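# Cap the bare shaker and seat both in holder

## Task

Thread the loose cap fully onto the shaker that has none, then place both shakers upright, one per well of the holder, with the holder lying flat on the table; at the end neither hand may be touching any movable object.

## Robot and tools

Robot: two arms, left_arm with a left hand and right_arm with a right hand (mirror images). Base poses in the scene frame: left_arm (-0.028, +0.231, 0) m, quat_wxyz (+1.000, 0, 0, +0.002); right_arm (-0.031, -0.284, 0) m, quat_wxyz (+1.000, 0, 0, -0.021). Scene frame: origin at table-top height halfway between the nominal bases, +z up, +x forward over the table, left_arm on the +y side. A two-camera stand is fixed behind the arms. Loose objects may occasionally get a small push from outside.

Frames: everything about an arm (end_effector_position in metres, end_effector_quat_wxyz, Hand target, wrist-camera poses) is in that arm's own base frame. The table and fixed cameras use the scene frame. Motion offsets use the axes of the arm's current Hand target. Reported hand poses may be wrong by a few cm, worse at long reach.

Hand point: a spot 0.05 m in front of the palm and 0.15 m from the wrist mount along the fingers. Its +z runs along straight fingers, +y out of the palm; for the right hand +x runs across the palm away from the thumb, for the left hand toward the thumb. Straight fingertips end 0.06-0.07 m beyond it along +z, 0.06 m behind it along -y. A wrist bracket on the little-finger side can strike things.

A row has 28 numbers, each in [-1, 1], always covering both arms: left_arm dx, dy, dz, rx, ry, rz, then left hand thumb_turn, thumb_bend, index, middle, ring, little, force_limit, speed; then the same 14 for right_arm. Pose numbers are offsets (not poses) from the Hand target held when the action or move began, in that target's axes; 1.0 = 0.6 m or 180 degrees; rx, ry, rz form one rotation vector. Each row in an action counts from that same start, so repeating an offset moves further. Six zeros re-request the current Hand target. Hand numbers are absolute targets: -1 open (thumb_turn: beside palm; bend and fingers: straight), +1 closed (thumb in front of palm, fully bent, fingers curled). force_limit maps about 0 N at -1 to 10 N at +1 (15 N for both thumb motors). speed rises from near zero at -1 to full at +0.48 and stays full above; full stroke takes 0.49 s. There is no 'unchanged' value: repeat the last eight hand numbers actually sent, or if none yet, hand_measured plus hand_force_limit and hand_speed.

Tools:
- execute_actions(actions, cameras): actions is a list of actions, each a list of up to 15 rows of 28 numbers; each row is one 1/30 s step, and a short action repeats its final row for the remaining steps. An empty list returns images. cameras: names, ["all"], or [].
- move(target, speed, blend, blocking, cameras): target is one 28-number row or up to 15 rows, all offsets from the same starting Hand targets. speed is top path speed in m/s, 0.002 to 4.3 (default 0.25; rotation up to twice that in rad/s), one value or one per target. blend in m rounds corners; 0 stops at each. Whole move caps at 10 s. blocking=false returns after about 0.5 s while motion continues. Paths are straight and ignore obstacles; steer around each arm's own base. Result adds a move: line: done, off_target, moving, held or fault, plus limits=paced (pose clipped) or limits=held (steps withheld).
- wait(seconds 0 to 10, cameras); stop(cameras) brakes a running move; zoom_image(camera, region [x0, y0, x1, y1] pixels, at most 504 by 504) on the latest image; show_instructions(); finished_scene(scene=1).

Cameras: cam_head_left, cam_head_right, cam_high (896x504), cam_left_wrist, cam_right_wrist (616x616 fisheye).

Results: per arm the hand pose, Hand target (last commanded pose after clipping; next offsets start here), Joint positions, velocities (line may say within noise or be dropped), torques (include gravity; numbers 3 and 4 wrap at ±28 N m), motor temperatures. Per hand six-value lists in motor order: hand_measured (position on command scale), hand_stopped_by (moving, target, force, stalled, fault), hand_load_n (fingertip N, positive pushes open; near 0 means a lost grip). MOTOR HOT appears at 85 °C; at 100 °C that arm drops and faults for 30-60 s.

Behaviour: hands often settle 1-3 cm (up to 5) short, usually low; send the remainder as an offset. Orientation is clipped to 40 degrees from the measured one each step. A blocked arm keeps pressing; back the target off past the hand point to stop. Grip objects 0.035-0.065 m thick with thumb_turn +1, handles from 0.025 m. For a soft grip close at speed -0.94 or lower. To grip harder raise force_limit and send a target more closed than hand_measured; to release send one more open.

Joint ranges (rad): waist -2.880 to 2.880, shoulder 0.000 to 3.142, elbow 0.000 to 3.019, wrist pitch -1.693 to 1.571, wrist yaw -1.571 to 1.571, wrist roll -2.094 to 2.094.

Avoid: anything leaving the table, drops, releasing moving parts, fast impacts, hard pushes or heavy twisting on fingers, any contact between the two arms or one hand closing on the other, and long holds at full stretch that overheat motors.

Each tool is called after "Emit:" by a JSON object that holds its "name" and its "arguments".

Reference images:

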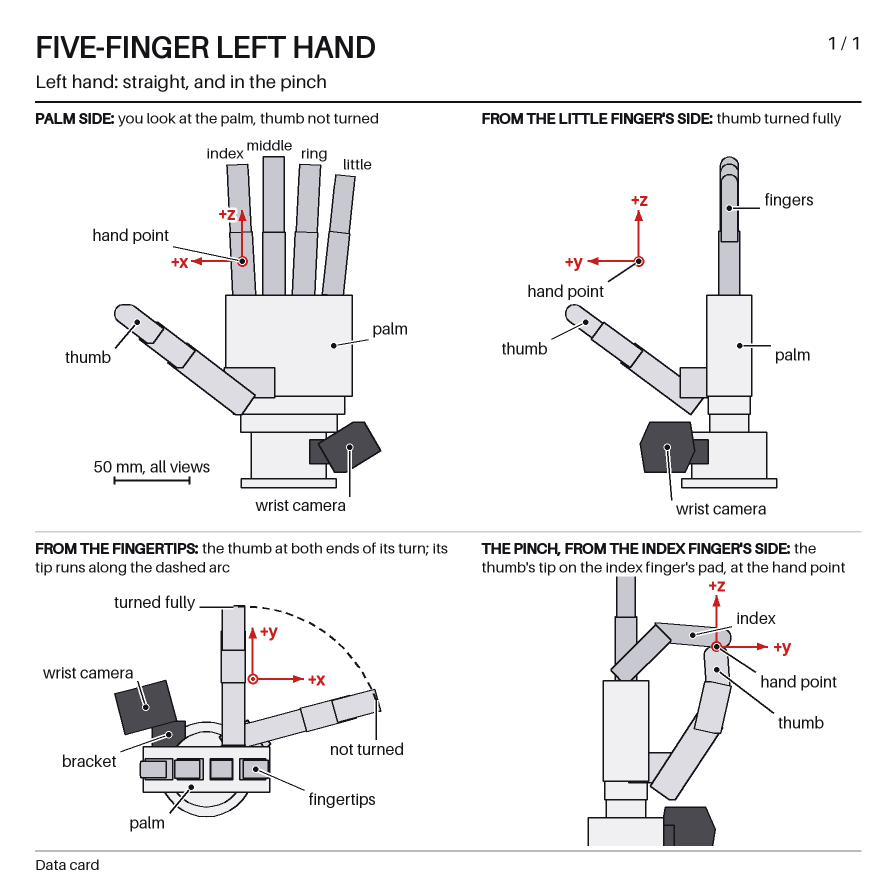

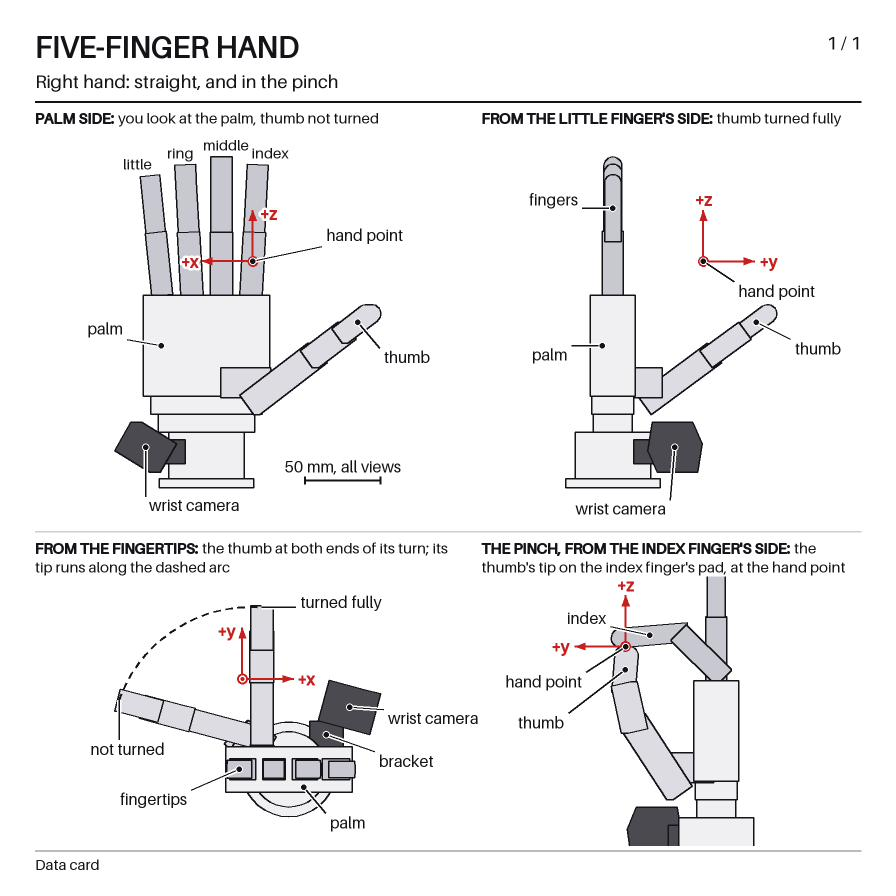

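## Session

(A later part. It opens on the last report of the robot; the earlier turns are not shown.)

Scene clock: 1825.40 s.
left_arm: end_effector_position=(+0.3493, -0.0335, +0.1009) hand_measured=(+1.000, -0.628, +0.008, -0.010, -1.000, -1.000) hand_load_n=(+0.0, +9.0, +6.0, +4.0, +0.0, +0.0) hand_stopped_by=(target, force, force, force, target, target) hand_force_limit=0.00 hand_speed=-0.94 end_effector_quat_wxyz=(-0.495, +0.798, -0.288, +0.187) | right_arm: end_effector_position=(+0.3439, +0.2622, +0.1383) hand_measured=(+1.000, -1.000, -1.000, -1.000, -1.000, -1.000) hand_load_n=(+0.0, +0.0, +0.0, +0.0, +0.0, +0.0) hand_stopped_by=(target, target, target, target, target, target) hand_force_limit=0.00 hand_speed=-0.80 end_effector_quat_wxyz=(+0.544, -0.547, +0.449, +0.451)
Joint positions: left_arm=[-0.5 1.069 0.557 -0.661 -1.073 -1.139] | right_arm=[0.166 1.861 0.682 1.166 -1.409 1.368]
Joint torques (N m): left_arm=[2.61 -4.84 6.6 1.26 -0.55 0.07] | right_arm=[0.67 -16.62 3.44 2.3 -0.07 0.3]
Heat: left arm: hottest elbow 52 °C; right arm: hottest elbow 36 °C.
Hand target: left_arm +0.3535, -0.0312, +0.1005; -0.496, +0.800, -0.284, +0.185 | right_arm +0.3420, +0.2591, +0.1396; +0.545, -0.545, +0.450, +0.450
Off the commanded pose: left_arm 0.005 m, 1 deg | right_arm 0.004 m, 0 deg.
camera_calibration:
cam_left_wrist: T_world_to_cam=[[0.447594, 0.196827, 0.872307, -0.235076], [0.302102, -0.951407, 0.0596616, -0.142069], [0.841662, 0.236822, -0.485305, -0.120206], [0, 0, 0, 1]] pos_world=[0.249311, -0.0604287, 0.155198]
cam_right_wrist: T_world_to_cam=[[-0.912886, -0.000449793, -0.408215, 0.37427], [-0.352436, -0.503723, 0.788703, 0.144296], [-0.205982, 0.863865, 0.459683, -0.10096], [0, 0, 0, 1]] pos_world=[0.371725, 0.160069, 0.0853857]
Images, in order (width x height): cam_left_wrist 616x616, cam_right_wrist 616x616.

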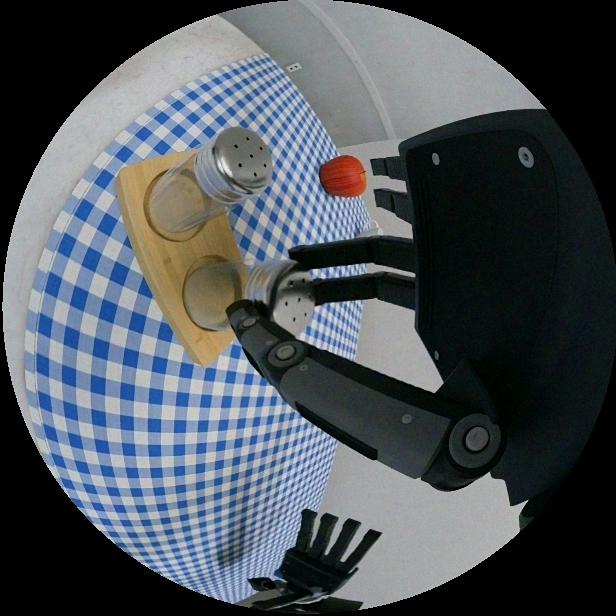

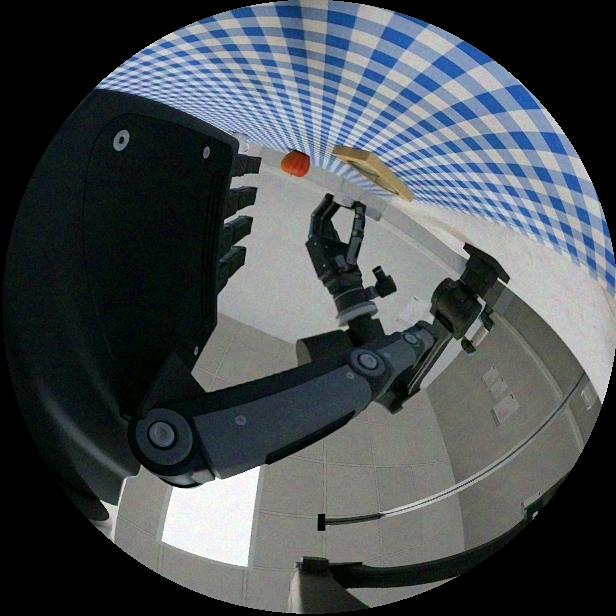

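Emit:
{"name": "move", "arguments": {"target": [[-0.0028, 0.0113, -0.0005, -0.0016, 0.0999, 0.049, 1, -0.55, 0.35, 0.35, -1, -1, 0, -0.94, 0, 0, 0, 0, 0, 0, 1, -1, -1, -1, -1, -1, 0, -0.8], [-0.0078, 0.0178, -0.0025, -0.0032, 0.1998, 0.0981, 1, -0.55, 0.35, 0.35, -1, -1, 0, -0.94, 0, 0, 0, 0, 0, 0, 1, -1, -1, -1, -1, -1, 0, -0.8]], "speed": 0.15, "blend": [0.01, 0], "cameras": ["cam_left_wrist", "cam_right_wrist"]}}

Emit:
{"name": "zoom_image", "arguments": {"camera": "cam_left_wrist", "region": [200, 210, 350, 360]}}

Emit:
{"name": "zoom_image", "arguments": {"camera": "cam_right_wrist", "region": [300, 150, 400, 250]}}

Scene clock: 1838.50 s.
left_arm: end_effector_position=(+0.3510, -0.0373, +0.1025) hand_measured=(+1.000, -0.628, +0.008, -0.010, -1.000, -1.000) hand_load_n=(+1.0, +8.0, +6.0, +3.5, +0.0, +0.0) hand_stopped_by=(target, force, force, force, target, target) hand_force_limit=0.00 hand_speed=-0.94 end_effector_quat_wxyz=(-0.404, +0.654, -0.533, +0.354) | right_arm: end_effector_position=(+0.3439, +0.2622, +0.1383) hand_measured=(+1.000, -1.000, -1.000, -1.000, -1.000, -1.000) hand_load_n=(+0.0, +0.0, +0.0, +0.0, +0.0, +0.0) hand_stopped_by=(target, target, target, target, target, target) hand_force_limit=0.00 hand_speed=-0.80 end_effector_quat_wxyz=(+0.544, -0.547, +0.449, +0.451)
Joint positions: left_arm=[-0.149 0.74 0.293 -0.01 -0.286 -0.173] | right_arm=[0.166 1.861 0.682 1.166 -1.409 1.368]
Joint torques (N m): left_arm=[2.67 -2.37 6 1.69 0.22 0.14] | right_arm=[0.73 -16.56 3.43 2.32 -0.07 0.29]
Heat: left arm: hottest elbow 51 °C; right arm: hottest elbow 36 °C.
Hand target: left_arm +0.3460, -0.0330, +0.0915; -0.402, +0.654, -0.541, +0.343 | right_arm +0.3420, +0.2591, +0.1396; +0.545, -0.545, +0.450, +0.450
Off the commanded pose: left_arm 0.013 m, 1 deg | right_arm 0.004 m, 0 deg.
move: off_target (left_arm)
camera_calibration:
cam_left_wrist: T_world_to_cam=[[0.452185, -0.119507, 0.883882, -0.251106], [-0.371468, -0.926181, 0.0648132, 0.0905963], [0.810888, -0.357642, -0.463198, -0.13366], [0, 0, 0, 1]] pos_world=[0.255583, 0.00609712, 0.154165]
cam_right_wrist: T_world_to_cam=[[-0.912886, -0.000449793, -0.408215, 0.37427], [-0.352436, -0.503723, 0.788703, 0.144296], [-0.205982, 0.863865, 0.459683, -0.10096], [0, 0, 0, 1]] pos_world=[0.371725, 0.160069, 0.0853857]
Images, in order (width x height): cam_left_wrist 616x616, cam_right_wrist 616x616.

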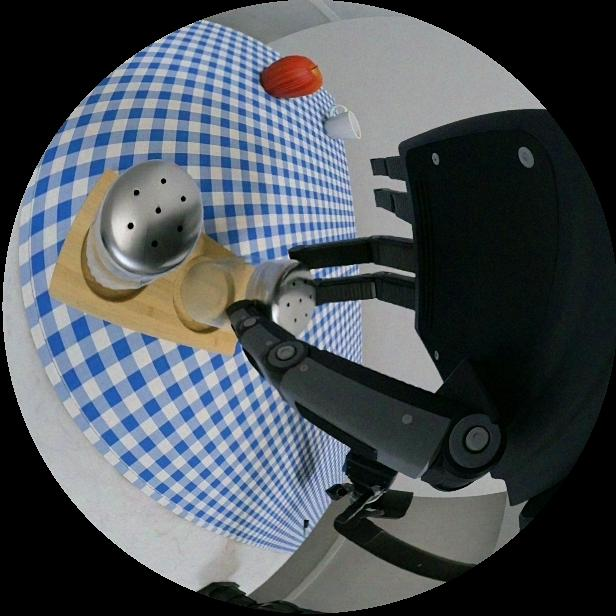

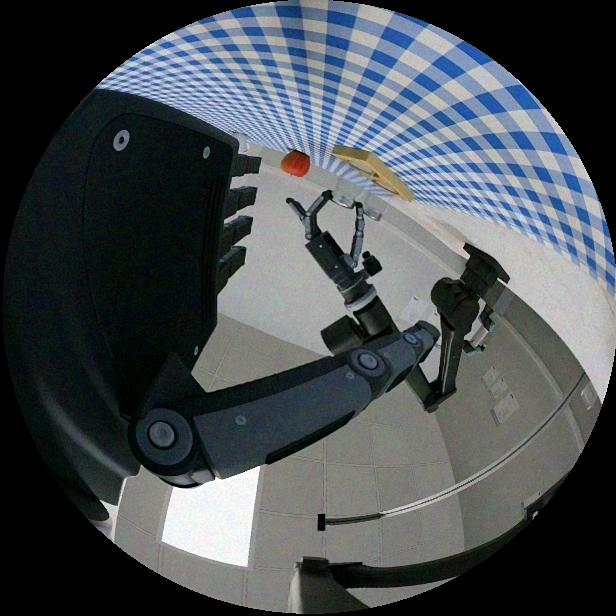

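Scaled by 3.360 from the camera's 616x616 image, which has a finer 880x880 frame.

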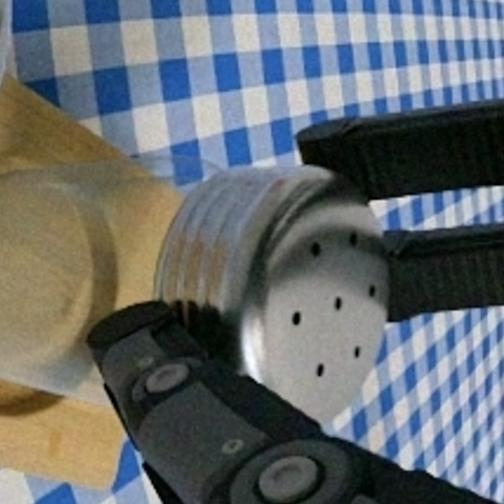

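Scaled by 5.040 from the camera's 616x616 image, which has a finer 880x880 frame.

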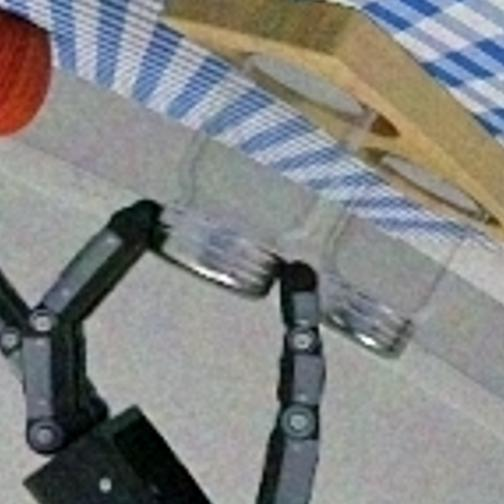

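Emit:
{"name": "move", "arguments": {"target": [-0.0015, 0.0036, -0.0074, 0, 0, 0, 1, -0.55, 0.35, 0.35, -1, -1, 0, -0.94, 0, 0, 0, 0, 0, 0, 1, -1, -1, -1, -1, -1, 0, -0.8], "speed": 0.1, "cameras": ["cam_left_wrist", "cam_right_wrist"]}}

Emit:
{"name": "zoom_image", "arguments": {"camera": "cam_left_wrist", "region": [200, 210, 350, 360]}}

Scene clock: 1844.20 s.
left_arm: end_effector_position=(+0.3484, -0.0368, +0.1029) hand_measured=(+1.000, -0.628, +0.008, -0.010, -1.000, -1.000) hand_load_n=(+0.5, +8.5, +6.0, +4.5, +0.0, +0.0) hand_stopped_by=(target, force, force, force, target, target) hand_force_limit=0.00 hand_speed=-0.94 end_effector_quat_wxyz=(-0.406, +0.652, -0.532, +0.356) | right_arm: end_effector_position=(+0.3439, +0.2622, +0.1383) hand_measured=(+1.000, -1.000, -1.000, -1.000, -1.000, -1.000) hand_load_n=(+0.0, +0.0, +0.0, +0.0, +0.0, +0.0) hand_stopped_by=(target, target, target, target, target, target) hand_force_limit=0.00 hand_speed=-0.80 end_effector_quat_wxyz=(+0.544, -0.547, +0.449, +0.451)
Joint positions: left_arm=[-0.149 0.723 0.284 -0.01 -0.286 -0.172] | right_arm=[0.166 1.861 0.682 1.166 -1.409 1.368]
Joint torques (N m): left_arm=[2.37 -2.78 6.13 1.11 0.15 0.17] | right_arm=[0.73 -16.56 3.43 2.33 -0.06 0.3]
Heat: left arm: hottest elbow 51 °C; right arm: hottest elbow 36 °C.
Hand target: left_arm +0.3411, -0.0330, +0.0915; -0.402, +0.654, -0.541, +0.343 | right_arm +0.3420, +0.2591, +0.1396; +0.545, -0.545, +0.450, +0.450
Off the commanded pose: left_arm 0.014 m, 2 deg | right_arm 0.004 m, 0 deg.
move: off_target (left_arm)
camera_calibration:
cam_left_wrist: T_world_to_cam=[[0.445245, -0.118759, 0.887498, -0.248148], [-0.372086, -0.926075, 0.062749, 0.0903516], [0.814438, -0.358165, -0.456519, -0.133193], [0, 0, 0, 1]] pos_world=[0.252583, 0.00649731, 0.153756]
cam_right_wrist: T_world_to_cam=[[-0.912886, -0.000449793, -0.408215, 0.37427], [-0.352436, -0.503723, 0.788703, 0.144296], [-0.205982, 0.863865, 0.459683, -0.10096], [0, 0, 0, 1]] pos_world=[0.371725, 0.160069, 0.0853857]
Images, in order (width x height): cam_left_wrist 616x616, cam_right_wrist 616x616.

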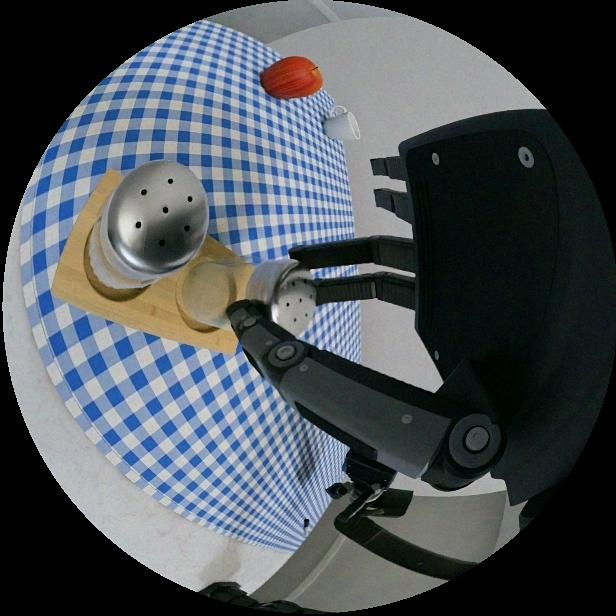

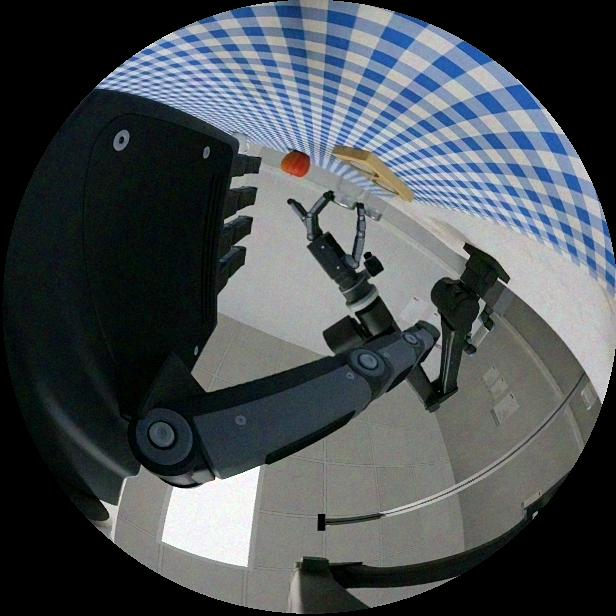

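Scaled by 3.360 from the camera's 616x616 image, which has a finer 880x880 frame.

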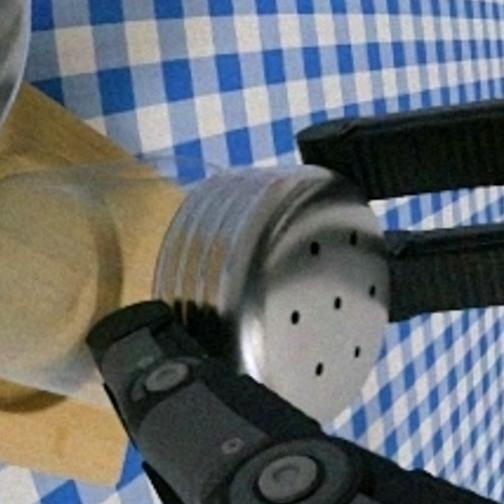

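Emit:
{"name": "move", "arguments": {"target": [-0.0012, 0.0007, -0.0096, 0, 0, 0, 1, -0.55, 0.35, 0.35, -1, -1, 0, -0.94, 0, 0, 0, 0, 0, 0, 1, -1, -1, -1, -1, -1, 0, -0.8], "speed": 0.1, "cameras": ["cam_right_wrist"]}}

Emit:
{"name": "zoom_image", "arguments": {"camera": "cam_right_wrist", "region": [300, 150, 400, 250]}}

Scene clock: 1847.87 s.
left_arm: end_effector_position=(+0.3424, -0.0359, +0.1029) hand_measured=(+1.000, -0.628, +0.008, -0.010, -1.000, -1.000) hand_load_n=(+0.5, +8.5, +6.0, +4.0, +0.0, +0.0) hand_stopped_by=(target, force, force, force, target, target) hand_force_limit=0.00 hand_speed=-0.94 end_effector_quat_wxyz=(-0.405, +0.653, -0.532, +0.356) | right_arm: end_effector_position=(+0.3439, +0.2622, +0.1383) hand_measured=(+1.000, -1.000, -1.000, -1.000, -1.000, -1.000) hand_load_n=(-0.5, +0.0, +0.0, +0.0, +0.0, +0.0) hand_stopped_by=(target, target, target, target, target, target) hand_force_limit=0.00 hand_speed=-0.80 end_effector_quat_wxyz=(+0.544, -0.547, +0.449, +0.451)
Joint positions: left_arm=[-0.149 0.691 0.276 -0.036 -0.286 -0.172] | right_arm=[0.166 1.861 0.682 1.166 -1.409 1.368]
Joint torques (N m): left_arm=[1.79 -2.73 6.48 1.33 -0.03 0.14] | right_arm=[0.67 -16.62 3.43 2.35 -0.06 0.29]
Heat: left arm: hottest elbow 51 °C; right arm: hottest elbow 36 °C.
Hand target: left_arm +0.3355, -0.0332, +0.0935; -0.402, +0.654, -0.541, +0.343 | right_arm +0.3420, +0.2591, +0.1396; +0.545, -0.545, +0.450, +0.450
Off the commanded pose: left_arm 0.012 m, 2 deg | right_arm 0.004 m, 0 deg.
move: off_target (left_arm)
camera_calibration:
cam_right_wrist: T_world_to_cam=[[-0.912886, -0.000449793, -0.408215, 0.37427], [-0.352436, -0.503723, 0.788703, 0.144296], [-0.205982, 0.863865, 0.459683, -0.10096], [0, 0, 0, 1]] pos_world=[0.371725, 0.160069, 0.0853857]
Images, in order (width x height): cam_right_wrist 616x616.

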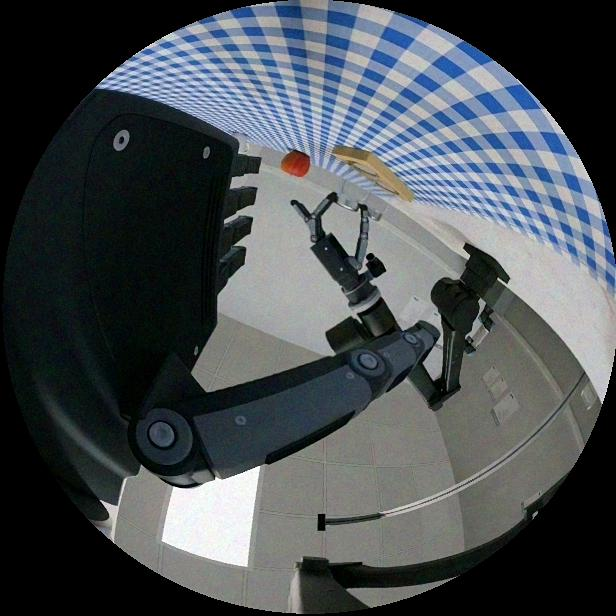

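Scaled by 5.040 from the camera's 616x616 image, which has a finer 880x880 frame.

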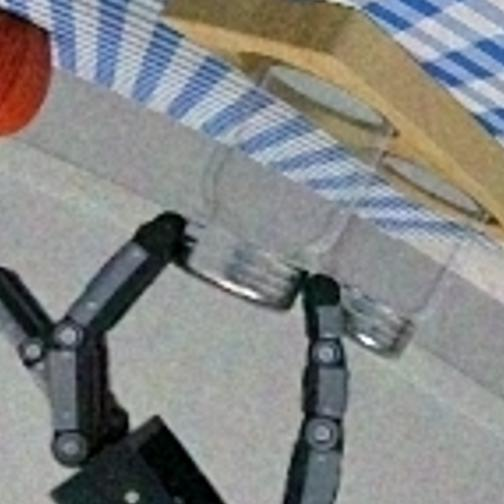

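Emit:
{"name": "move", "arguments": {"target": [0.0025, -0.0203, 0.0037, 0, 0, 0, 1, -0.55, 0.35, 0.35, -1, -1, 0, -0.94, 0, 0, 0, 0, 0, 0, 1, -1, -1, -1, -1, -1, 0, -0.8], "speed": 0.1, "cameras": ["cam_left_wrist", "cam_right_wrist"]}}

Emit:
{"name": "zoom_image", "arguments": {"camera": "cam_right_wrist", "region": [300, 150, 400, 250]}}

Emit:
{"name": "zoom_image", "arguments": {"camera": "cam_left_wrist", "region": [200, 210, 350, 360]}}

Scene clock: 1852.33 s.
left_arm: end_effector_position=(+0.3416, -0.0360, +0.1022) hand_measured=(+1.000, -0.628, +0.008, -0.010, -1.000, -1.000) hand_load_n=(+1.0, +8.5, +6.0, +4.5, +0.0, +0.0) hand_stopped_by=(target, force, force, force, target, target) hand_force_limit=0.00 hand_speed=-0.94 end_effector_quat_wxyz=(-0.403, +0.654, -0.534, +0.353) | right_arm: end_effector_position=(+0.3439, +0.2622, +0.1383) hand_measured=(+1.000, -1.000, -1.000, -1.000, -1.000, -1.000) hand_load_n=(-0.5, +0.0, +0.0, +0.0, +0.0, +0.0) hand_stopped_by=(target, target, target, target, target, target) hand_force_limit=0.00 hand_speed=-0.80 end_effector_quat_wxyz=(+0.544, -0.547, +0.449, +0.451)
Joint positions: left_arm=[-0.149 0.691 0.279 -0.046 -0.285 -0.172] | right_arm=[0.166 1.861 0.682 1.166 -1.409 1.368]
Joint torques (N m): left_arm=[2.32 -1.73 8.58 0.73 0.13 0.17] | right_arm=[0.79 -16.56 3.43 2.35 -0.06 0.29]
Motor temperatures (°C): left_arm=[28 29 50 26 29 27] | right_arm=[32 34 36 28 28 28]
Heat: left arm: hottest elbow 50 °C; right arm: hottest elbow 36 °C.
Hand target: left_arm +0.3431, -0.0333, +0.1035; -0.402, +0.654, -0.541, +0.343 | right_arm +0.3420, +0.2591, +0.1396; +0.545, -0.545, +0.450, +0.450
Off the commanded pose: left_arm 0.003 m, 1 deg | right_arm 0.004 m, 0 deg.
move: done
camera_calibration:
cam_left_wrist: T_world_to_cam=[[0.453799, -0.120099, 0.882974, -0.246912], [-0.372431, -0.925746, 0.0654917, 0.0884827], [0.809544, -0.358567, -0.464831, -0.12511], [0, 0, 0, 1]] pos_world=[0.246284, 0.00739832, 0.154067]
cam_right_wrist: T_world_to_cam=[[-0.912886, -0.000449793, -0.408215, 0.37427], [-0.352436, -0.503723, 0.788703, 0.144296], [-0.205982, 0.863865, 0.459683, -0.10096], [0, 0, 0, 1]] pos_world=[0.371725, 0.160069, 0.0853857]
Images, in order (width x height): cam_left_wrist 616x616, cam_right_wrist 616x616.

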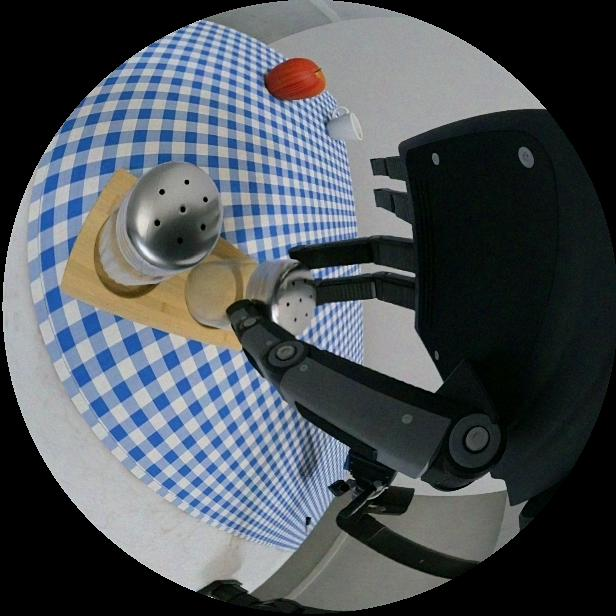

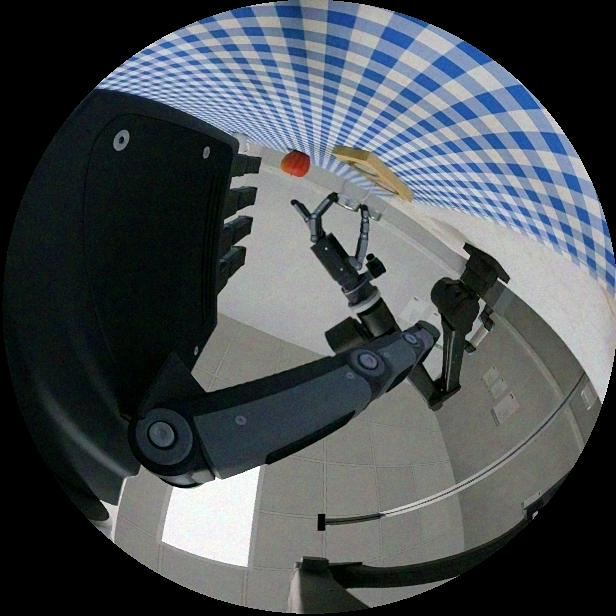

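Scaled by 5.040 from the camera's 616x616 image, which has a finer 880x880 frame.

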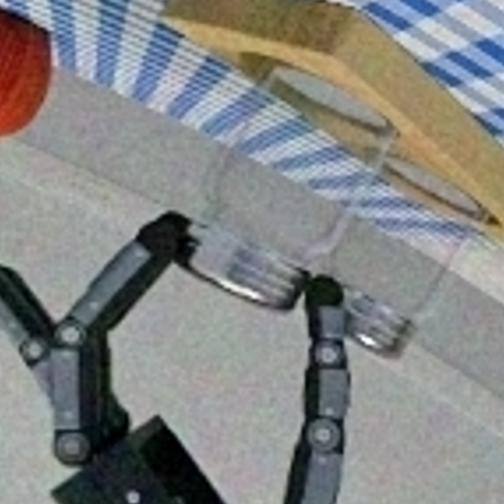

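Scaled by 3.360 from the camera's 616x616 image, which has a finer 880x880 frame.

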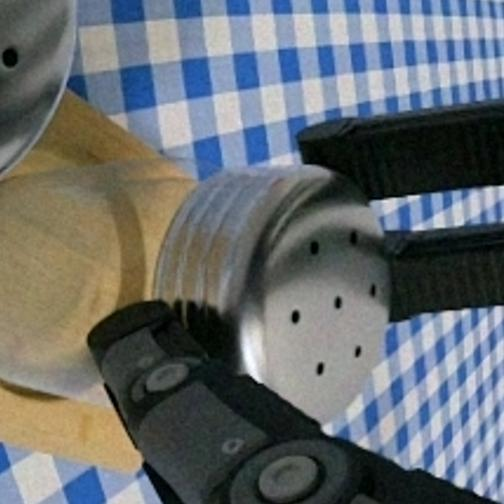

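Emit:
{"name": "move", "arguments": {"target": [[0.0027, 0.0002, 0.0033, -0.0015, 0.0996, 0.049, 1, -0.55, 0.35, 0.35, -1, -1, 0, -0.94, 0, 0, 0, 0, 0, 0, 1, -1, -1, -1, -1, -1, 0, -0.8], [0.0008, 0.0022, 0.0031, -0.003, 0.1992, 0.098, 1, -0.55, 0.35, 0.35, -1, -1, 0, -0.94, 0, 0, 0, 0, 0, 0, 1, -1, -1, -1, -1, -1, 0, -0.8]], "speed": 0.15, "blend": [0.01, 0], "cameras": ["cam_left_wrist", "cam_right_wrist"]}}

Emit:
{"name": "zoom_image", "arguments": {"camera": "cam_right_wrist", "region": [300, 150, 400, 250]}}

Emit:
{"name": "zoom_image", "arguments": {"camera": "cam_left_wrist", "region": [200, 210, 350, 360]}}

Scene clock: 1859.60 s.
left_arm: end_effector_position=(+0.3394, -0.0400, +0.1033) hand_measured=(+1.000, -0.628, +0.008, -0.010, -1.000, -1.000) hand_load_n=(+1.0, +8.0, +6.0, +4.5, +0.0, +0.0) hand_stopped_by=(target, force, force, force, target, target) hand_force_limit=0.00 hand_speed=-0.94 end_effector_quat_wxyz=(+0.264, -0.426, +0.728, -0.467) | right_arm: end_effector_position=(+0.3439, +0.2622, +0.1383) hand_measured=(+1.000, -1.000, -1.000, -1.000, -1.000, -1.000) hand_load_n=(+0.0, +0.0, +0.0, +0.0, +0.0, +0.0) hand_stopped_by=(target, target, target, target, target, target) hand_force_limit=0.00 hand_speed=-0.80 end_effector_quat_wxyz=(+0.544, -0.547, +0.449, +0.451)
Joint positions: left_arm=[0.276 0.902 0.386 -0.077 0.71 0.398] | right_arm=[0.166 1.861 0.682 1.166 -1.409 1.368]
Joint torques (N m): left_arm=[2.55 -2.26 8.23 0.57 0.3 0.25] | right_arm=[0.62 -16.62 3.4 2.33 -0.06 0.3]
Heat: left arm: hottest elbow 51 °C; right arm: hottest elbow 36 °C.
Hand target: left_arm +0.3442, -0.0335, +0.1015; +0.261, -0.430, +0.732, -0.460 | right_arm +0.3420, +0.2591, +0.1396; +0.545, -0.545, +0.450, +0.450
Off the commanded pose: left_arm 0.008 m, 1 deg | right_arm 0.004 m, 0 deg.
move: done
camera_calibration:
cam_left_wrist: T_world_to_cam=[[0.26059, -0.396902, 0.880092, -0.19251], [-0.882699, -0.467199, 0.0506656, 0.276946], [0.391068, -0.790059, -0.472093, 0.00124439], [0, 0, 0, 1]] pos_world=[0.294139, 0.0539643, 0.155982]
cam_right_wrist: T_world_to_cam=[[-0.912886, -0.000449793, -0.408215, 0.37427], [-0.352436, -0.503723, 0.788703, 0.144296], [-0.205982, 0.863865, 0.459683, -0.10096], [0, 0, 0, 1]] pos_world=[0.371725, 0.160069, 0.0853857]
Images, in order (width x height): cam_left_wrist 616x616, cam_right_wrist 616x616.

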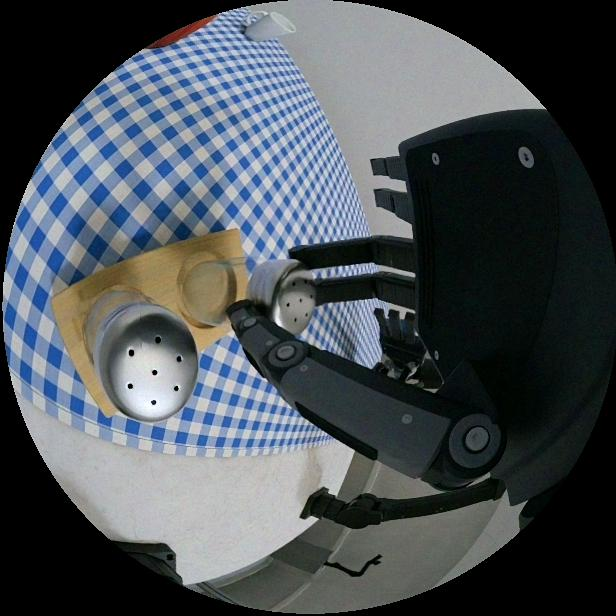

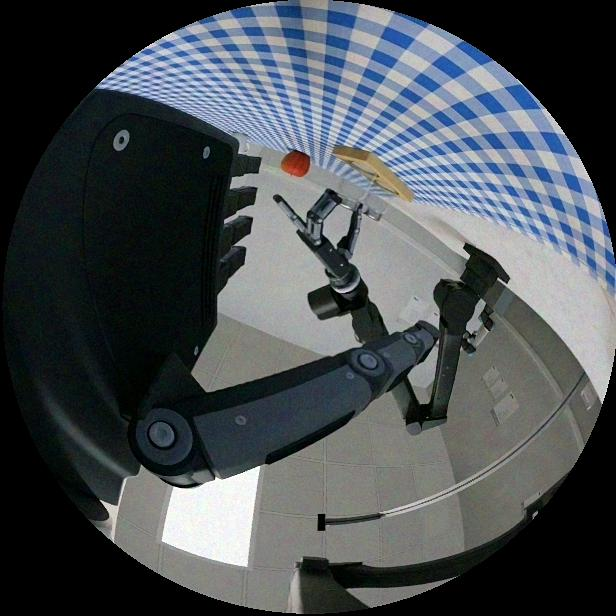

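Scaled by 5.040 from the camera's 616x616 image, which has a finer 880x880 frame.

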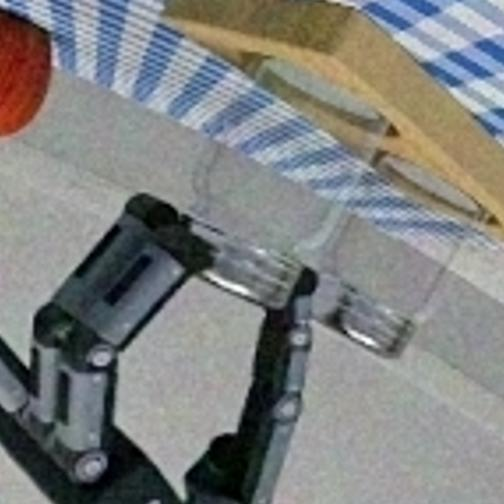

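Scaled by 3.360 from the camera's 616x616 image, which has a finer 880x880 frame.

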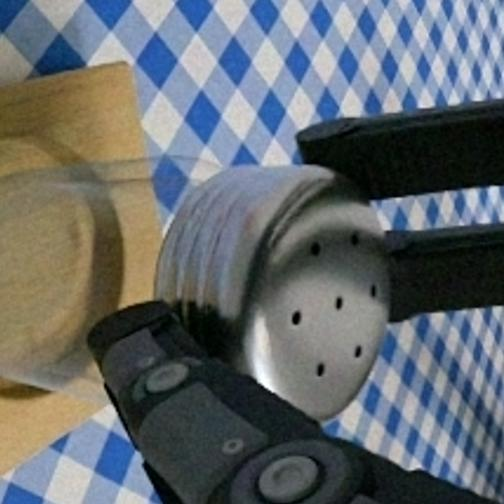

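Emit:
{"name": "move", "arguments": {"target": [-0.005, 0.004, -0.0045, -0.0015, 0.0999, 0.0491, 1, -0.55, 0.35, 0.35, -1, -1, 0, -0.94, 0, 0, 0, 0, 0, 0, 1, -1, -1, -1, -1, -1, 0, -0.8], "speed": 0.15, "cameras": ["cam_left_wrist", "cam_right_wrist"]}}

Emit:
{"name": "zoom_image", "arguments": {"camera": "cam_left_wrist", "region": [200, 210, 350, 360]}}

Scene clock: 1870.77 s.
left_arm: end_effector_position=(+0.3354, -0.0373, +0.1025) hand_measured=(+1.000, -0.628, +0.008, -0.010, -1.000, -1.000) hand_load_n=(+1.0, +8.0, +6.0, +4.5, +0.0, +0.0) hand_stopped_by=(target, force, force, force, target, target) hand_force_limit=0.00 hand_speed=-0.94 end_effector_quat_wxyz=(+0.176, -0.294, +0.793, -0.504) | right_arm: end_effector_position=(+0.3439, +0.2622, +0.1383) hand_measured=(+1.000, -1.000, -1.000, -1.000, -1.000, -1.000) hand_load_n=(+0.0, +0.0, +0.0, +0.0, +0.0, +0.0) hand_stopped_by=(target, target, target, target, target, target) hand_force_limit=0.00 hand_speed=-0.80 end_effector_quat_wxyz=(+0.544, -0.547, +0.449, +0.451)
Joint positions: left_arm=[0.358 1.111 0.563 -0.422 1.023 0.875] | right_arm=[0.166 1.861 0.682 1.166 -1.409 1.368]
Joint torques (N m): left_arm=[2.49 -4.31 7.88 0.69 0.31 0.27] | right_arm=[0.67 -16.56 3.45 2.35 -0.07 0.3]
Heat: left arm: hottest elbow 51 °C; right arm: hottest elbow 36 °C.
Hand target: left_arm +0.3428, -0.0292, +0.1006; +0.177, -0.296, +0.796, -0.498 | right_arm +0.3420, +0.2591, +0.1396; +0.545, -0.545, +0.450, +0.450
Off the commanded pose: left_arm 0.011 m, 1 deg | right_arm 0.004 m, 0 deg.
move: off_target (left_arm)
camera_calibration:
cam_left_wrist: T_world_to_cam=[[0.114037, -0.464644, 0.878124, -0.142834], [-0.989237, -0.13468, 0.0572035, 0.322231], [0.0916862, -0.875195, -0.475002, 0.102086], [0, 0, 0, 1]] pos_world=[0.325691, 0.0663765, 0.155484]
cam_right_wrist: T_world_to_cam=[[-0.912886, -0.000449793, -0.408215, 0.37427], [-0.352436, -0.503723, 0.788703, 0.144296], [-0.205982, 0.863865, 0.459683, -0.10096], [0, 0, 0, 1]] pos_world=[0.371725, 0.160069, 0.0853857]
Images, in order (width x height): cam_left_wrist 616x616, cam_right_wrist 616x616.

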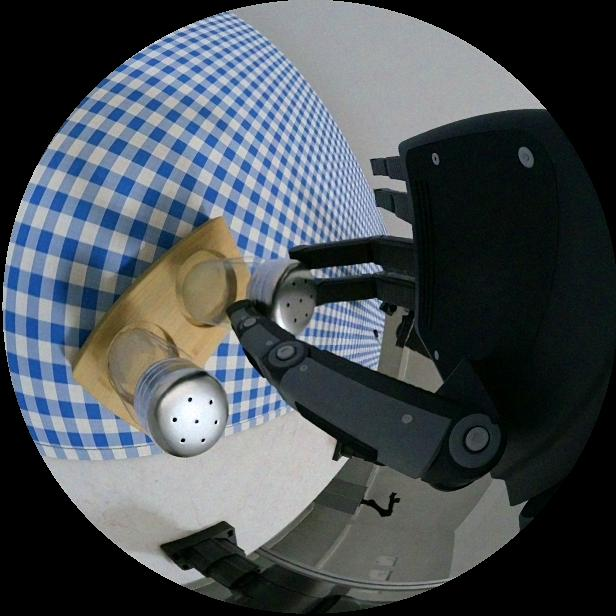

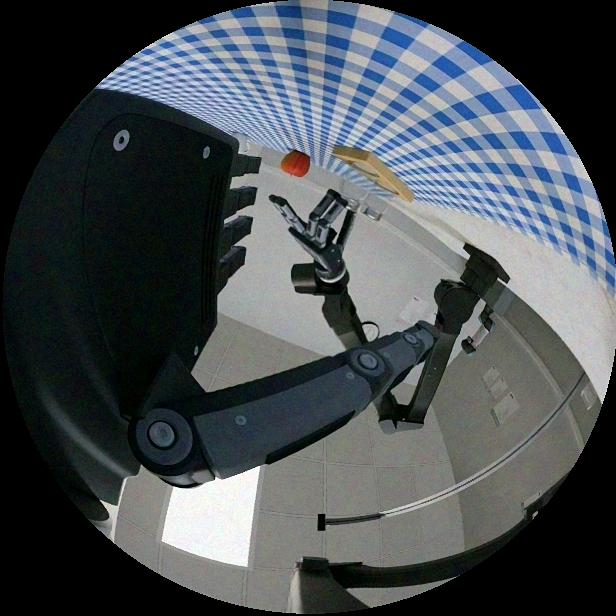

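Scaled by 3.360 from the camera's 616x616 image, which has a finer 880x880 frame.

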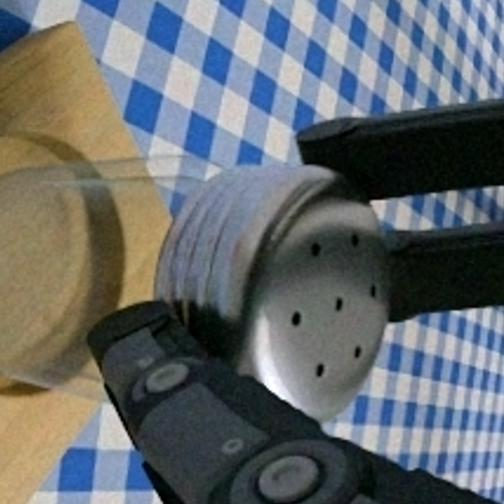

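Emit:
{"name": "execute_actions", "arguments": {"actions": [[[0,0,0,0,0,0,1,-0.7,-0.15,-0.15,-1,-1,0,-0.8,0,0,0,0,0,0,1,-1,-1,-1,-1,-1,0,-0.8]],[[0,0,0,0,0,0,1,-0.7,-0.15,-0.15,-1,-1,0,-0.8,0,0,0,0,0,0,1,-1,-1,-1,-1,-1,0,-0.8]]], "cameras": ["cam_left_wrist"]}}

Emit:
{"name": "zoom_image", "arguments": {"camera": "cam_left_wrist", "region": [200, 210, 350, 360]}}

Scene clock: 1874.17 s.
left_arm: end_effector_position=(+0.3341, -0.0367, +0.0958) hand_measured=(+1.000, -0.700, -0.150, -0.150, -1.000, -1.000) hand_load_n=(+0.0, +0.0, +0.0, +0.0, +0.0, +0.0) hand_stopped_by=(target, target, target, target, target, target) hand_force_limit=0.00 hand_speed=-0.80 end_effector_quat_wxyz=(+0.168, -0.297, +0.795, -0.501) | right_arm: end_effector_position=(+0.3439, +0.2622, +0.1383) hand_measured=(+1.000, -1.000, -1.000, -1.000, -1.000, -1.000) hand_load_n=(-0.5, +0.0, +0.0, +0.0, +0.0, +0.0) hand_stopped_by=(target, target, target, target, target, target) hand_force_limit=0.00 hand_speed=-0.80 end_effector_quat_wxyz=(+0.544, -0.547, +0.449, +0.451)
Joint positions: left_arm=[0.358 1.13 0.563 -0.429 1.018 0.887] | right_arm=[0.166 1.861 0.682 1.166 -1.409 1.368]
Joint torques (N m): left_arm=[2.43 -5.83 7.84 0.81 0.51 0.13] | right_arm=[0.73 -16.62 3.43 2.32 -0.07 0.3]
Heat: left arm: hottest elbow 51 °C; right arm: hottest elbow 36 °C.
Hand target: left_arm +0.3427, -0.0292, +0.1006; +0.177, -0.296, +0.796, -0.498 | right_arm +0.3420, +0.2591, +0.1396; +0.545, -0.545, +0.450, +0.450
Off the commanded pose: left_arm 0.012 m, 1 deg | right_arm 0.004 m, 0 deg.
camera_calibration:
cam_left_wrist: T_world_to_cam=[[0.12849, -0.466457, 0.875162, -0.141187], [-0.988365, -0.132663, 0.0744018, 0.319481], [0.0813962, -0.874539, -0.478076, 0.103312], [0, 0, 0, 1]] pos_world=[0.325496, 0.0668759, 0.149183]
Images, in order (width x height): cam_left_wrist 616x616.

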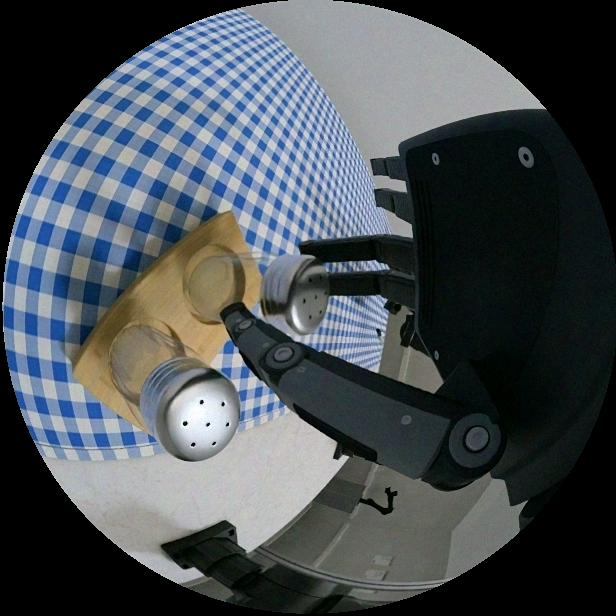

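Scaled by 3.360 from the camera's 616x616 image, which has a finer 880x880 frame.

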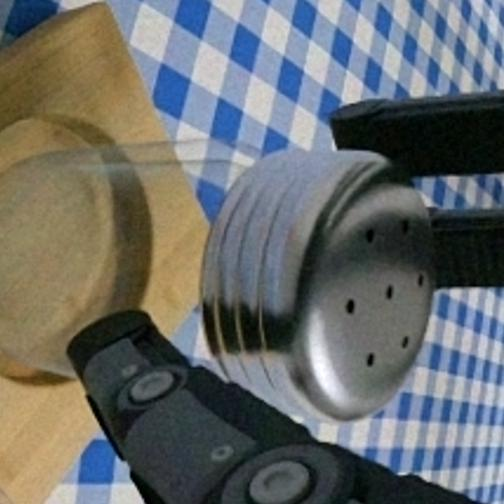

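Emit:
{"name": "zoom_image", "arguments": {"camera": "cam_left_wrist", "region": [130, 350, 250, 470]}}

Scaled by 4.200 from the camera's 616x616 image, which has a finer 880x880 frame.

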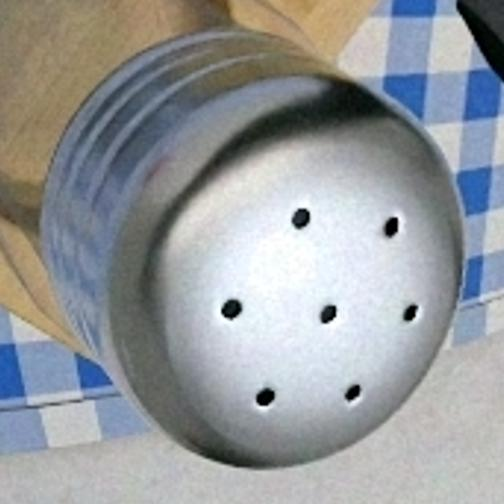

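Emit:
{"name": "move", "arguments": {"target": [[0.001, -0.0665, -0.0327, 0, 0, 0, 1, -0.7, -0.15, -0.15, -1, -1, 0, -0.8, 0, 0, 0, 0, 0, 0, 1, -1, -1, -1, -1, -1, 0, -0.8], [0.0047, -0.073, -0.0193, 0.0029, -0.1996, -0.0983, 1, -0.7, -0.15, -0.15, -1, -1, 0, -0.8, 0, 0, 0, 0, 0, 0, 1, -1, -1, -1, -1, -1, 0, -0.8], [-0.002, -0.0753, -0.0147, 0.0058, -0.3993, -0.1967, 1, -0.7, -0.15, -0.15, -1, -1, 0, -0.8, 0, 0, 0, 0, 0, 0, 1, -1, -1, -1, -1, -1, 0, -0.8], [-0.0082, -0.075, -0.0155, 0.0081, -0.559, -0.2753, 1, -0.7, -0.15, -0.15, -1, -1, 0, -0.8, 0, 0, 0, 0, 0, 0, 1, -1, -1, -1, -1, -1, 0, -0.8], [-0.0033, -0.0523, -0.0047, 0.0072, -0.4991, -0.2458, 1, -0.8, -0.35, -0.35, -1, -1, 0, -0.8, 0, 0, 0, 0, 0, 0, 1, -1, -1, -1, -1, -1, 0, -0.8]], "speed": [0.12, 0.3, 0.3, 0.3, 0.12], "blend": [0.015, 0.02, 0.02, 0.01, 0], "cameras": ["cam_left_wrist", "cam_right_wrist"]}}

Emit:
{"name": "zoom_image", "arguments": {"camera": "cam_left_wrist", "region": [200, 210, 350, 360]}}

Emit:
{"name": "zoom_image", "arguments": {"camera": "cam_right_wrist", "region": [300, 150, 400, 250]}}

Scene clock: 1907.13 s.
left_arm: end_effector_position=(+0.3488, -0.0346, +0.1212) hand_measured=(+1.000, -0.800, -0.350, -0.350, -1.000, -1.000) hand_load_n=(+0.0, +0.0, +0.0, +0.0, +0.0, +0.0) hand_stopped_by=(target, target, target, target, target, target) hand_force_limit=0.00 hand_speed=-0.80 end_effector_quat_wxyz=(-0.498, +0.800, -0.289, +0.172) | right_arm: end_effector_position=(+0.3439, +0.2622, +0.1383) hand_measured=(+1.000, -1.000, -1.000, -1.000, -1.000, -1.000) hand_load_n=(-0.5, +0.0, +0.0, +0.0, +0.0, +0.0) hand_stopped_by=(target, target, target, target, target, target) hand_force_limit=0.00 hand_speed=-0.80 end_effector_quat_wxyz=(+0.544, -0.547, +0.449, +0.451)
Joint positions: left_arm=[-0.507 1.064 0.625 -0.801 -1.08 -1.185] | right_arm=[0.166 1.861 0.682 1.166 -1.409 1.368]
Joint torques (N m): left_arm=[1.49 -7.47 6.63 1.11 -0.54 0.13] | right_arm=[0.67 -16.56 3.41 2.32 -0.06 0.29]
Heat: left arm: hottest elbow 51 °C; right arm: hottest elbow 36 °C.
Hand target: left_arm +0.3518, -0.0363, +0.1299; -0.495, +0.800, -0.284, +0.184 | right_arm +0.3420, +0.2591, +0.1396; +0.545, -0.545, +0.450, +0.450
Off the commanded pose: left_arm 0.010 m, 2 deg | right_arm 0.004 m, 0 deg.
move: done
camera_calibration:
cam_left_wrist: T_world_to_cam=[[0.466165, 0.193349, 0.863311, -0.257764], [0.318107, -0.947195, 0.040367, -0.147272], [0.825529, 0.255808, -0.503055, -0.101274], [0, 0, 0, 1]] pos_world=[0.250614, -0.0637501, 0.177529]
cam_right_wrist: T_world_to_cam=[[-0.912886, -0.000449793, -0.408215, 0.37427], [-0.352436, -0.503723, 0.788703, 0.144296], [-0.205982, 0.863865, 0.459683, -0.10096], [0, 0, 0, 1]] pos_world=[0.371725, 0.160069, 0.0853857]
Images, in order (width x height): cam_left_wrist 616x616, cam_right_wrist 616x616.

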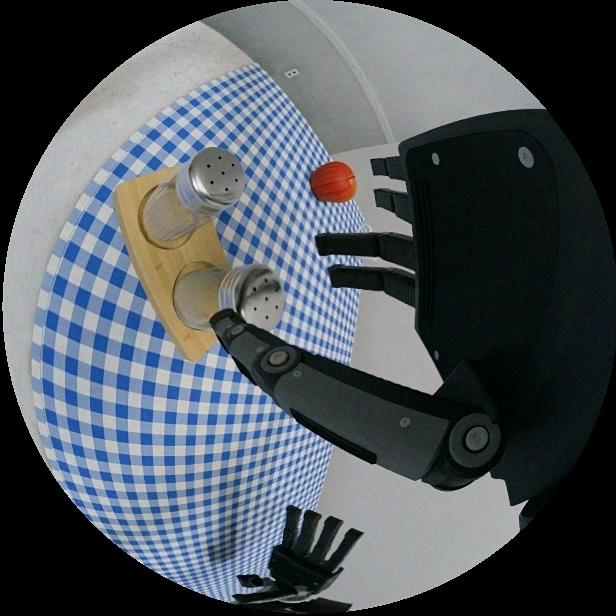

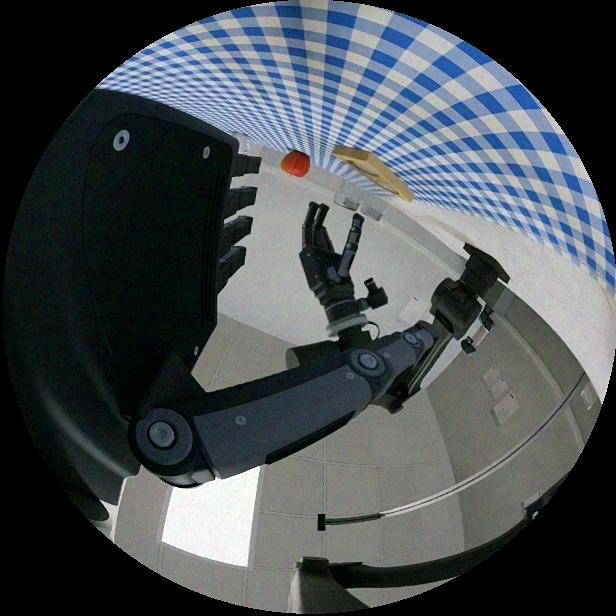

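Scaled by 3.360 from the camera's 616x616 image, which has a finer 880x880 frame.

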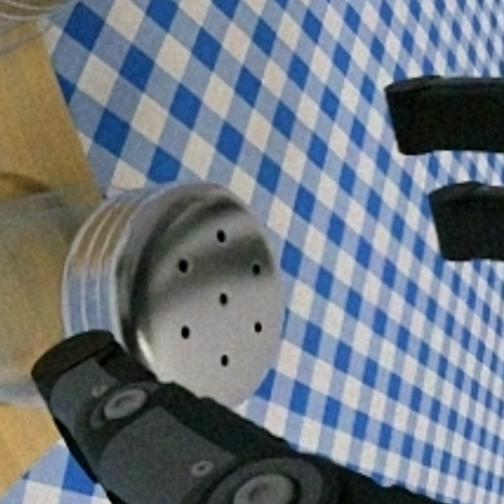

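Scaled by 5.040 from the camera's 616x616 image, which has a finer 880x880 frame.

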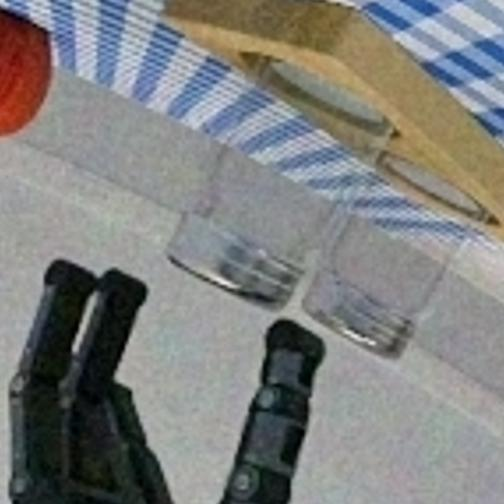

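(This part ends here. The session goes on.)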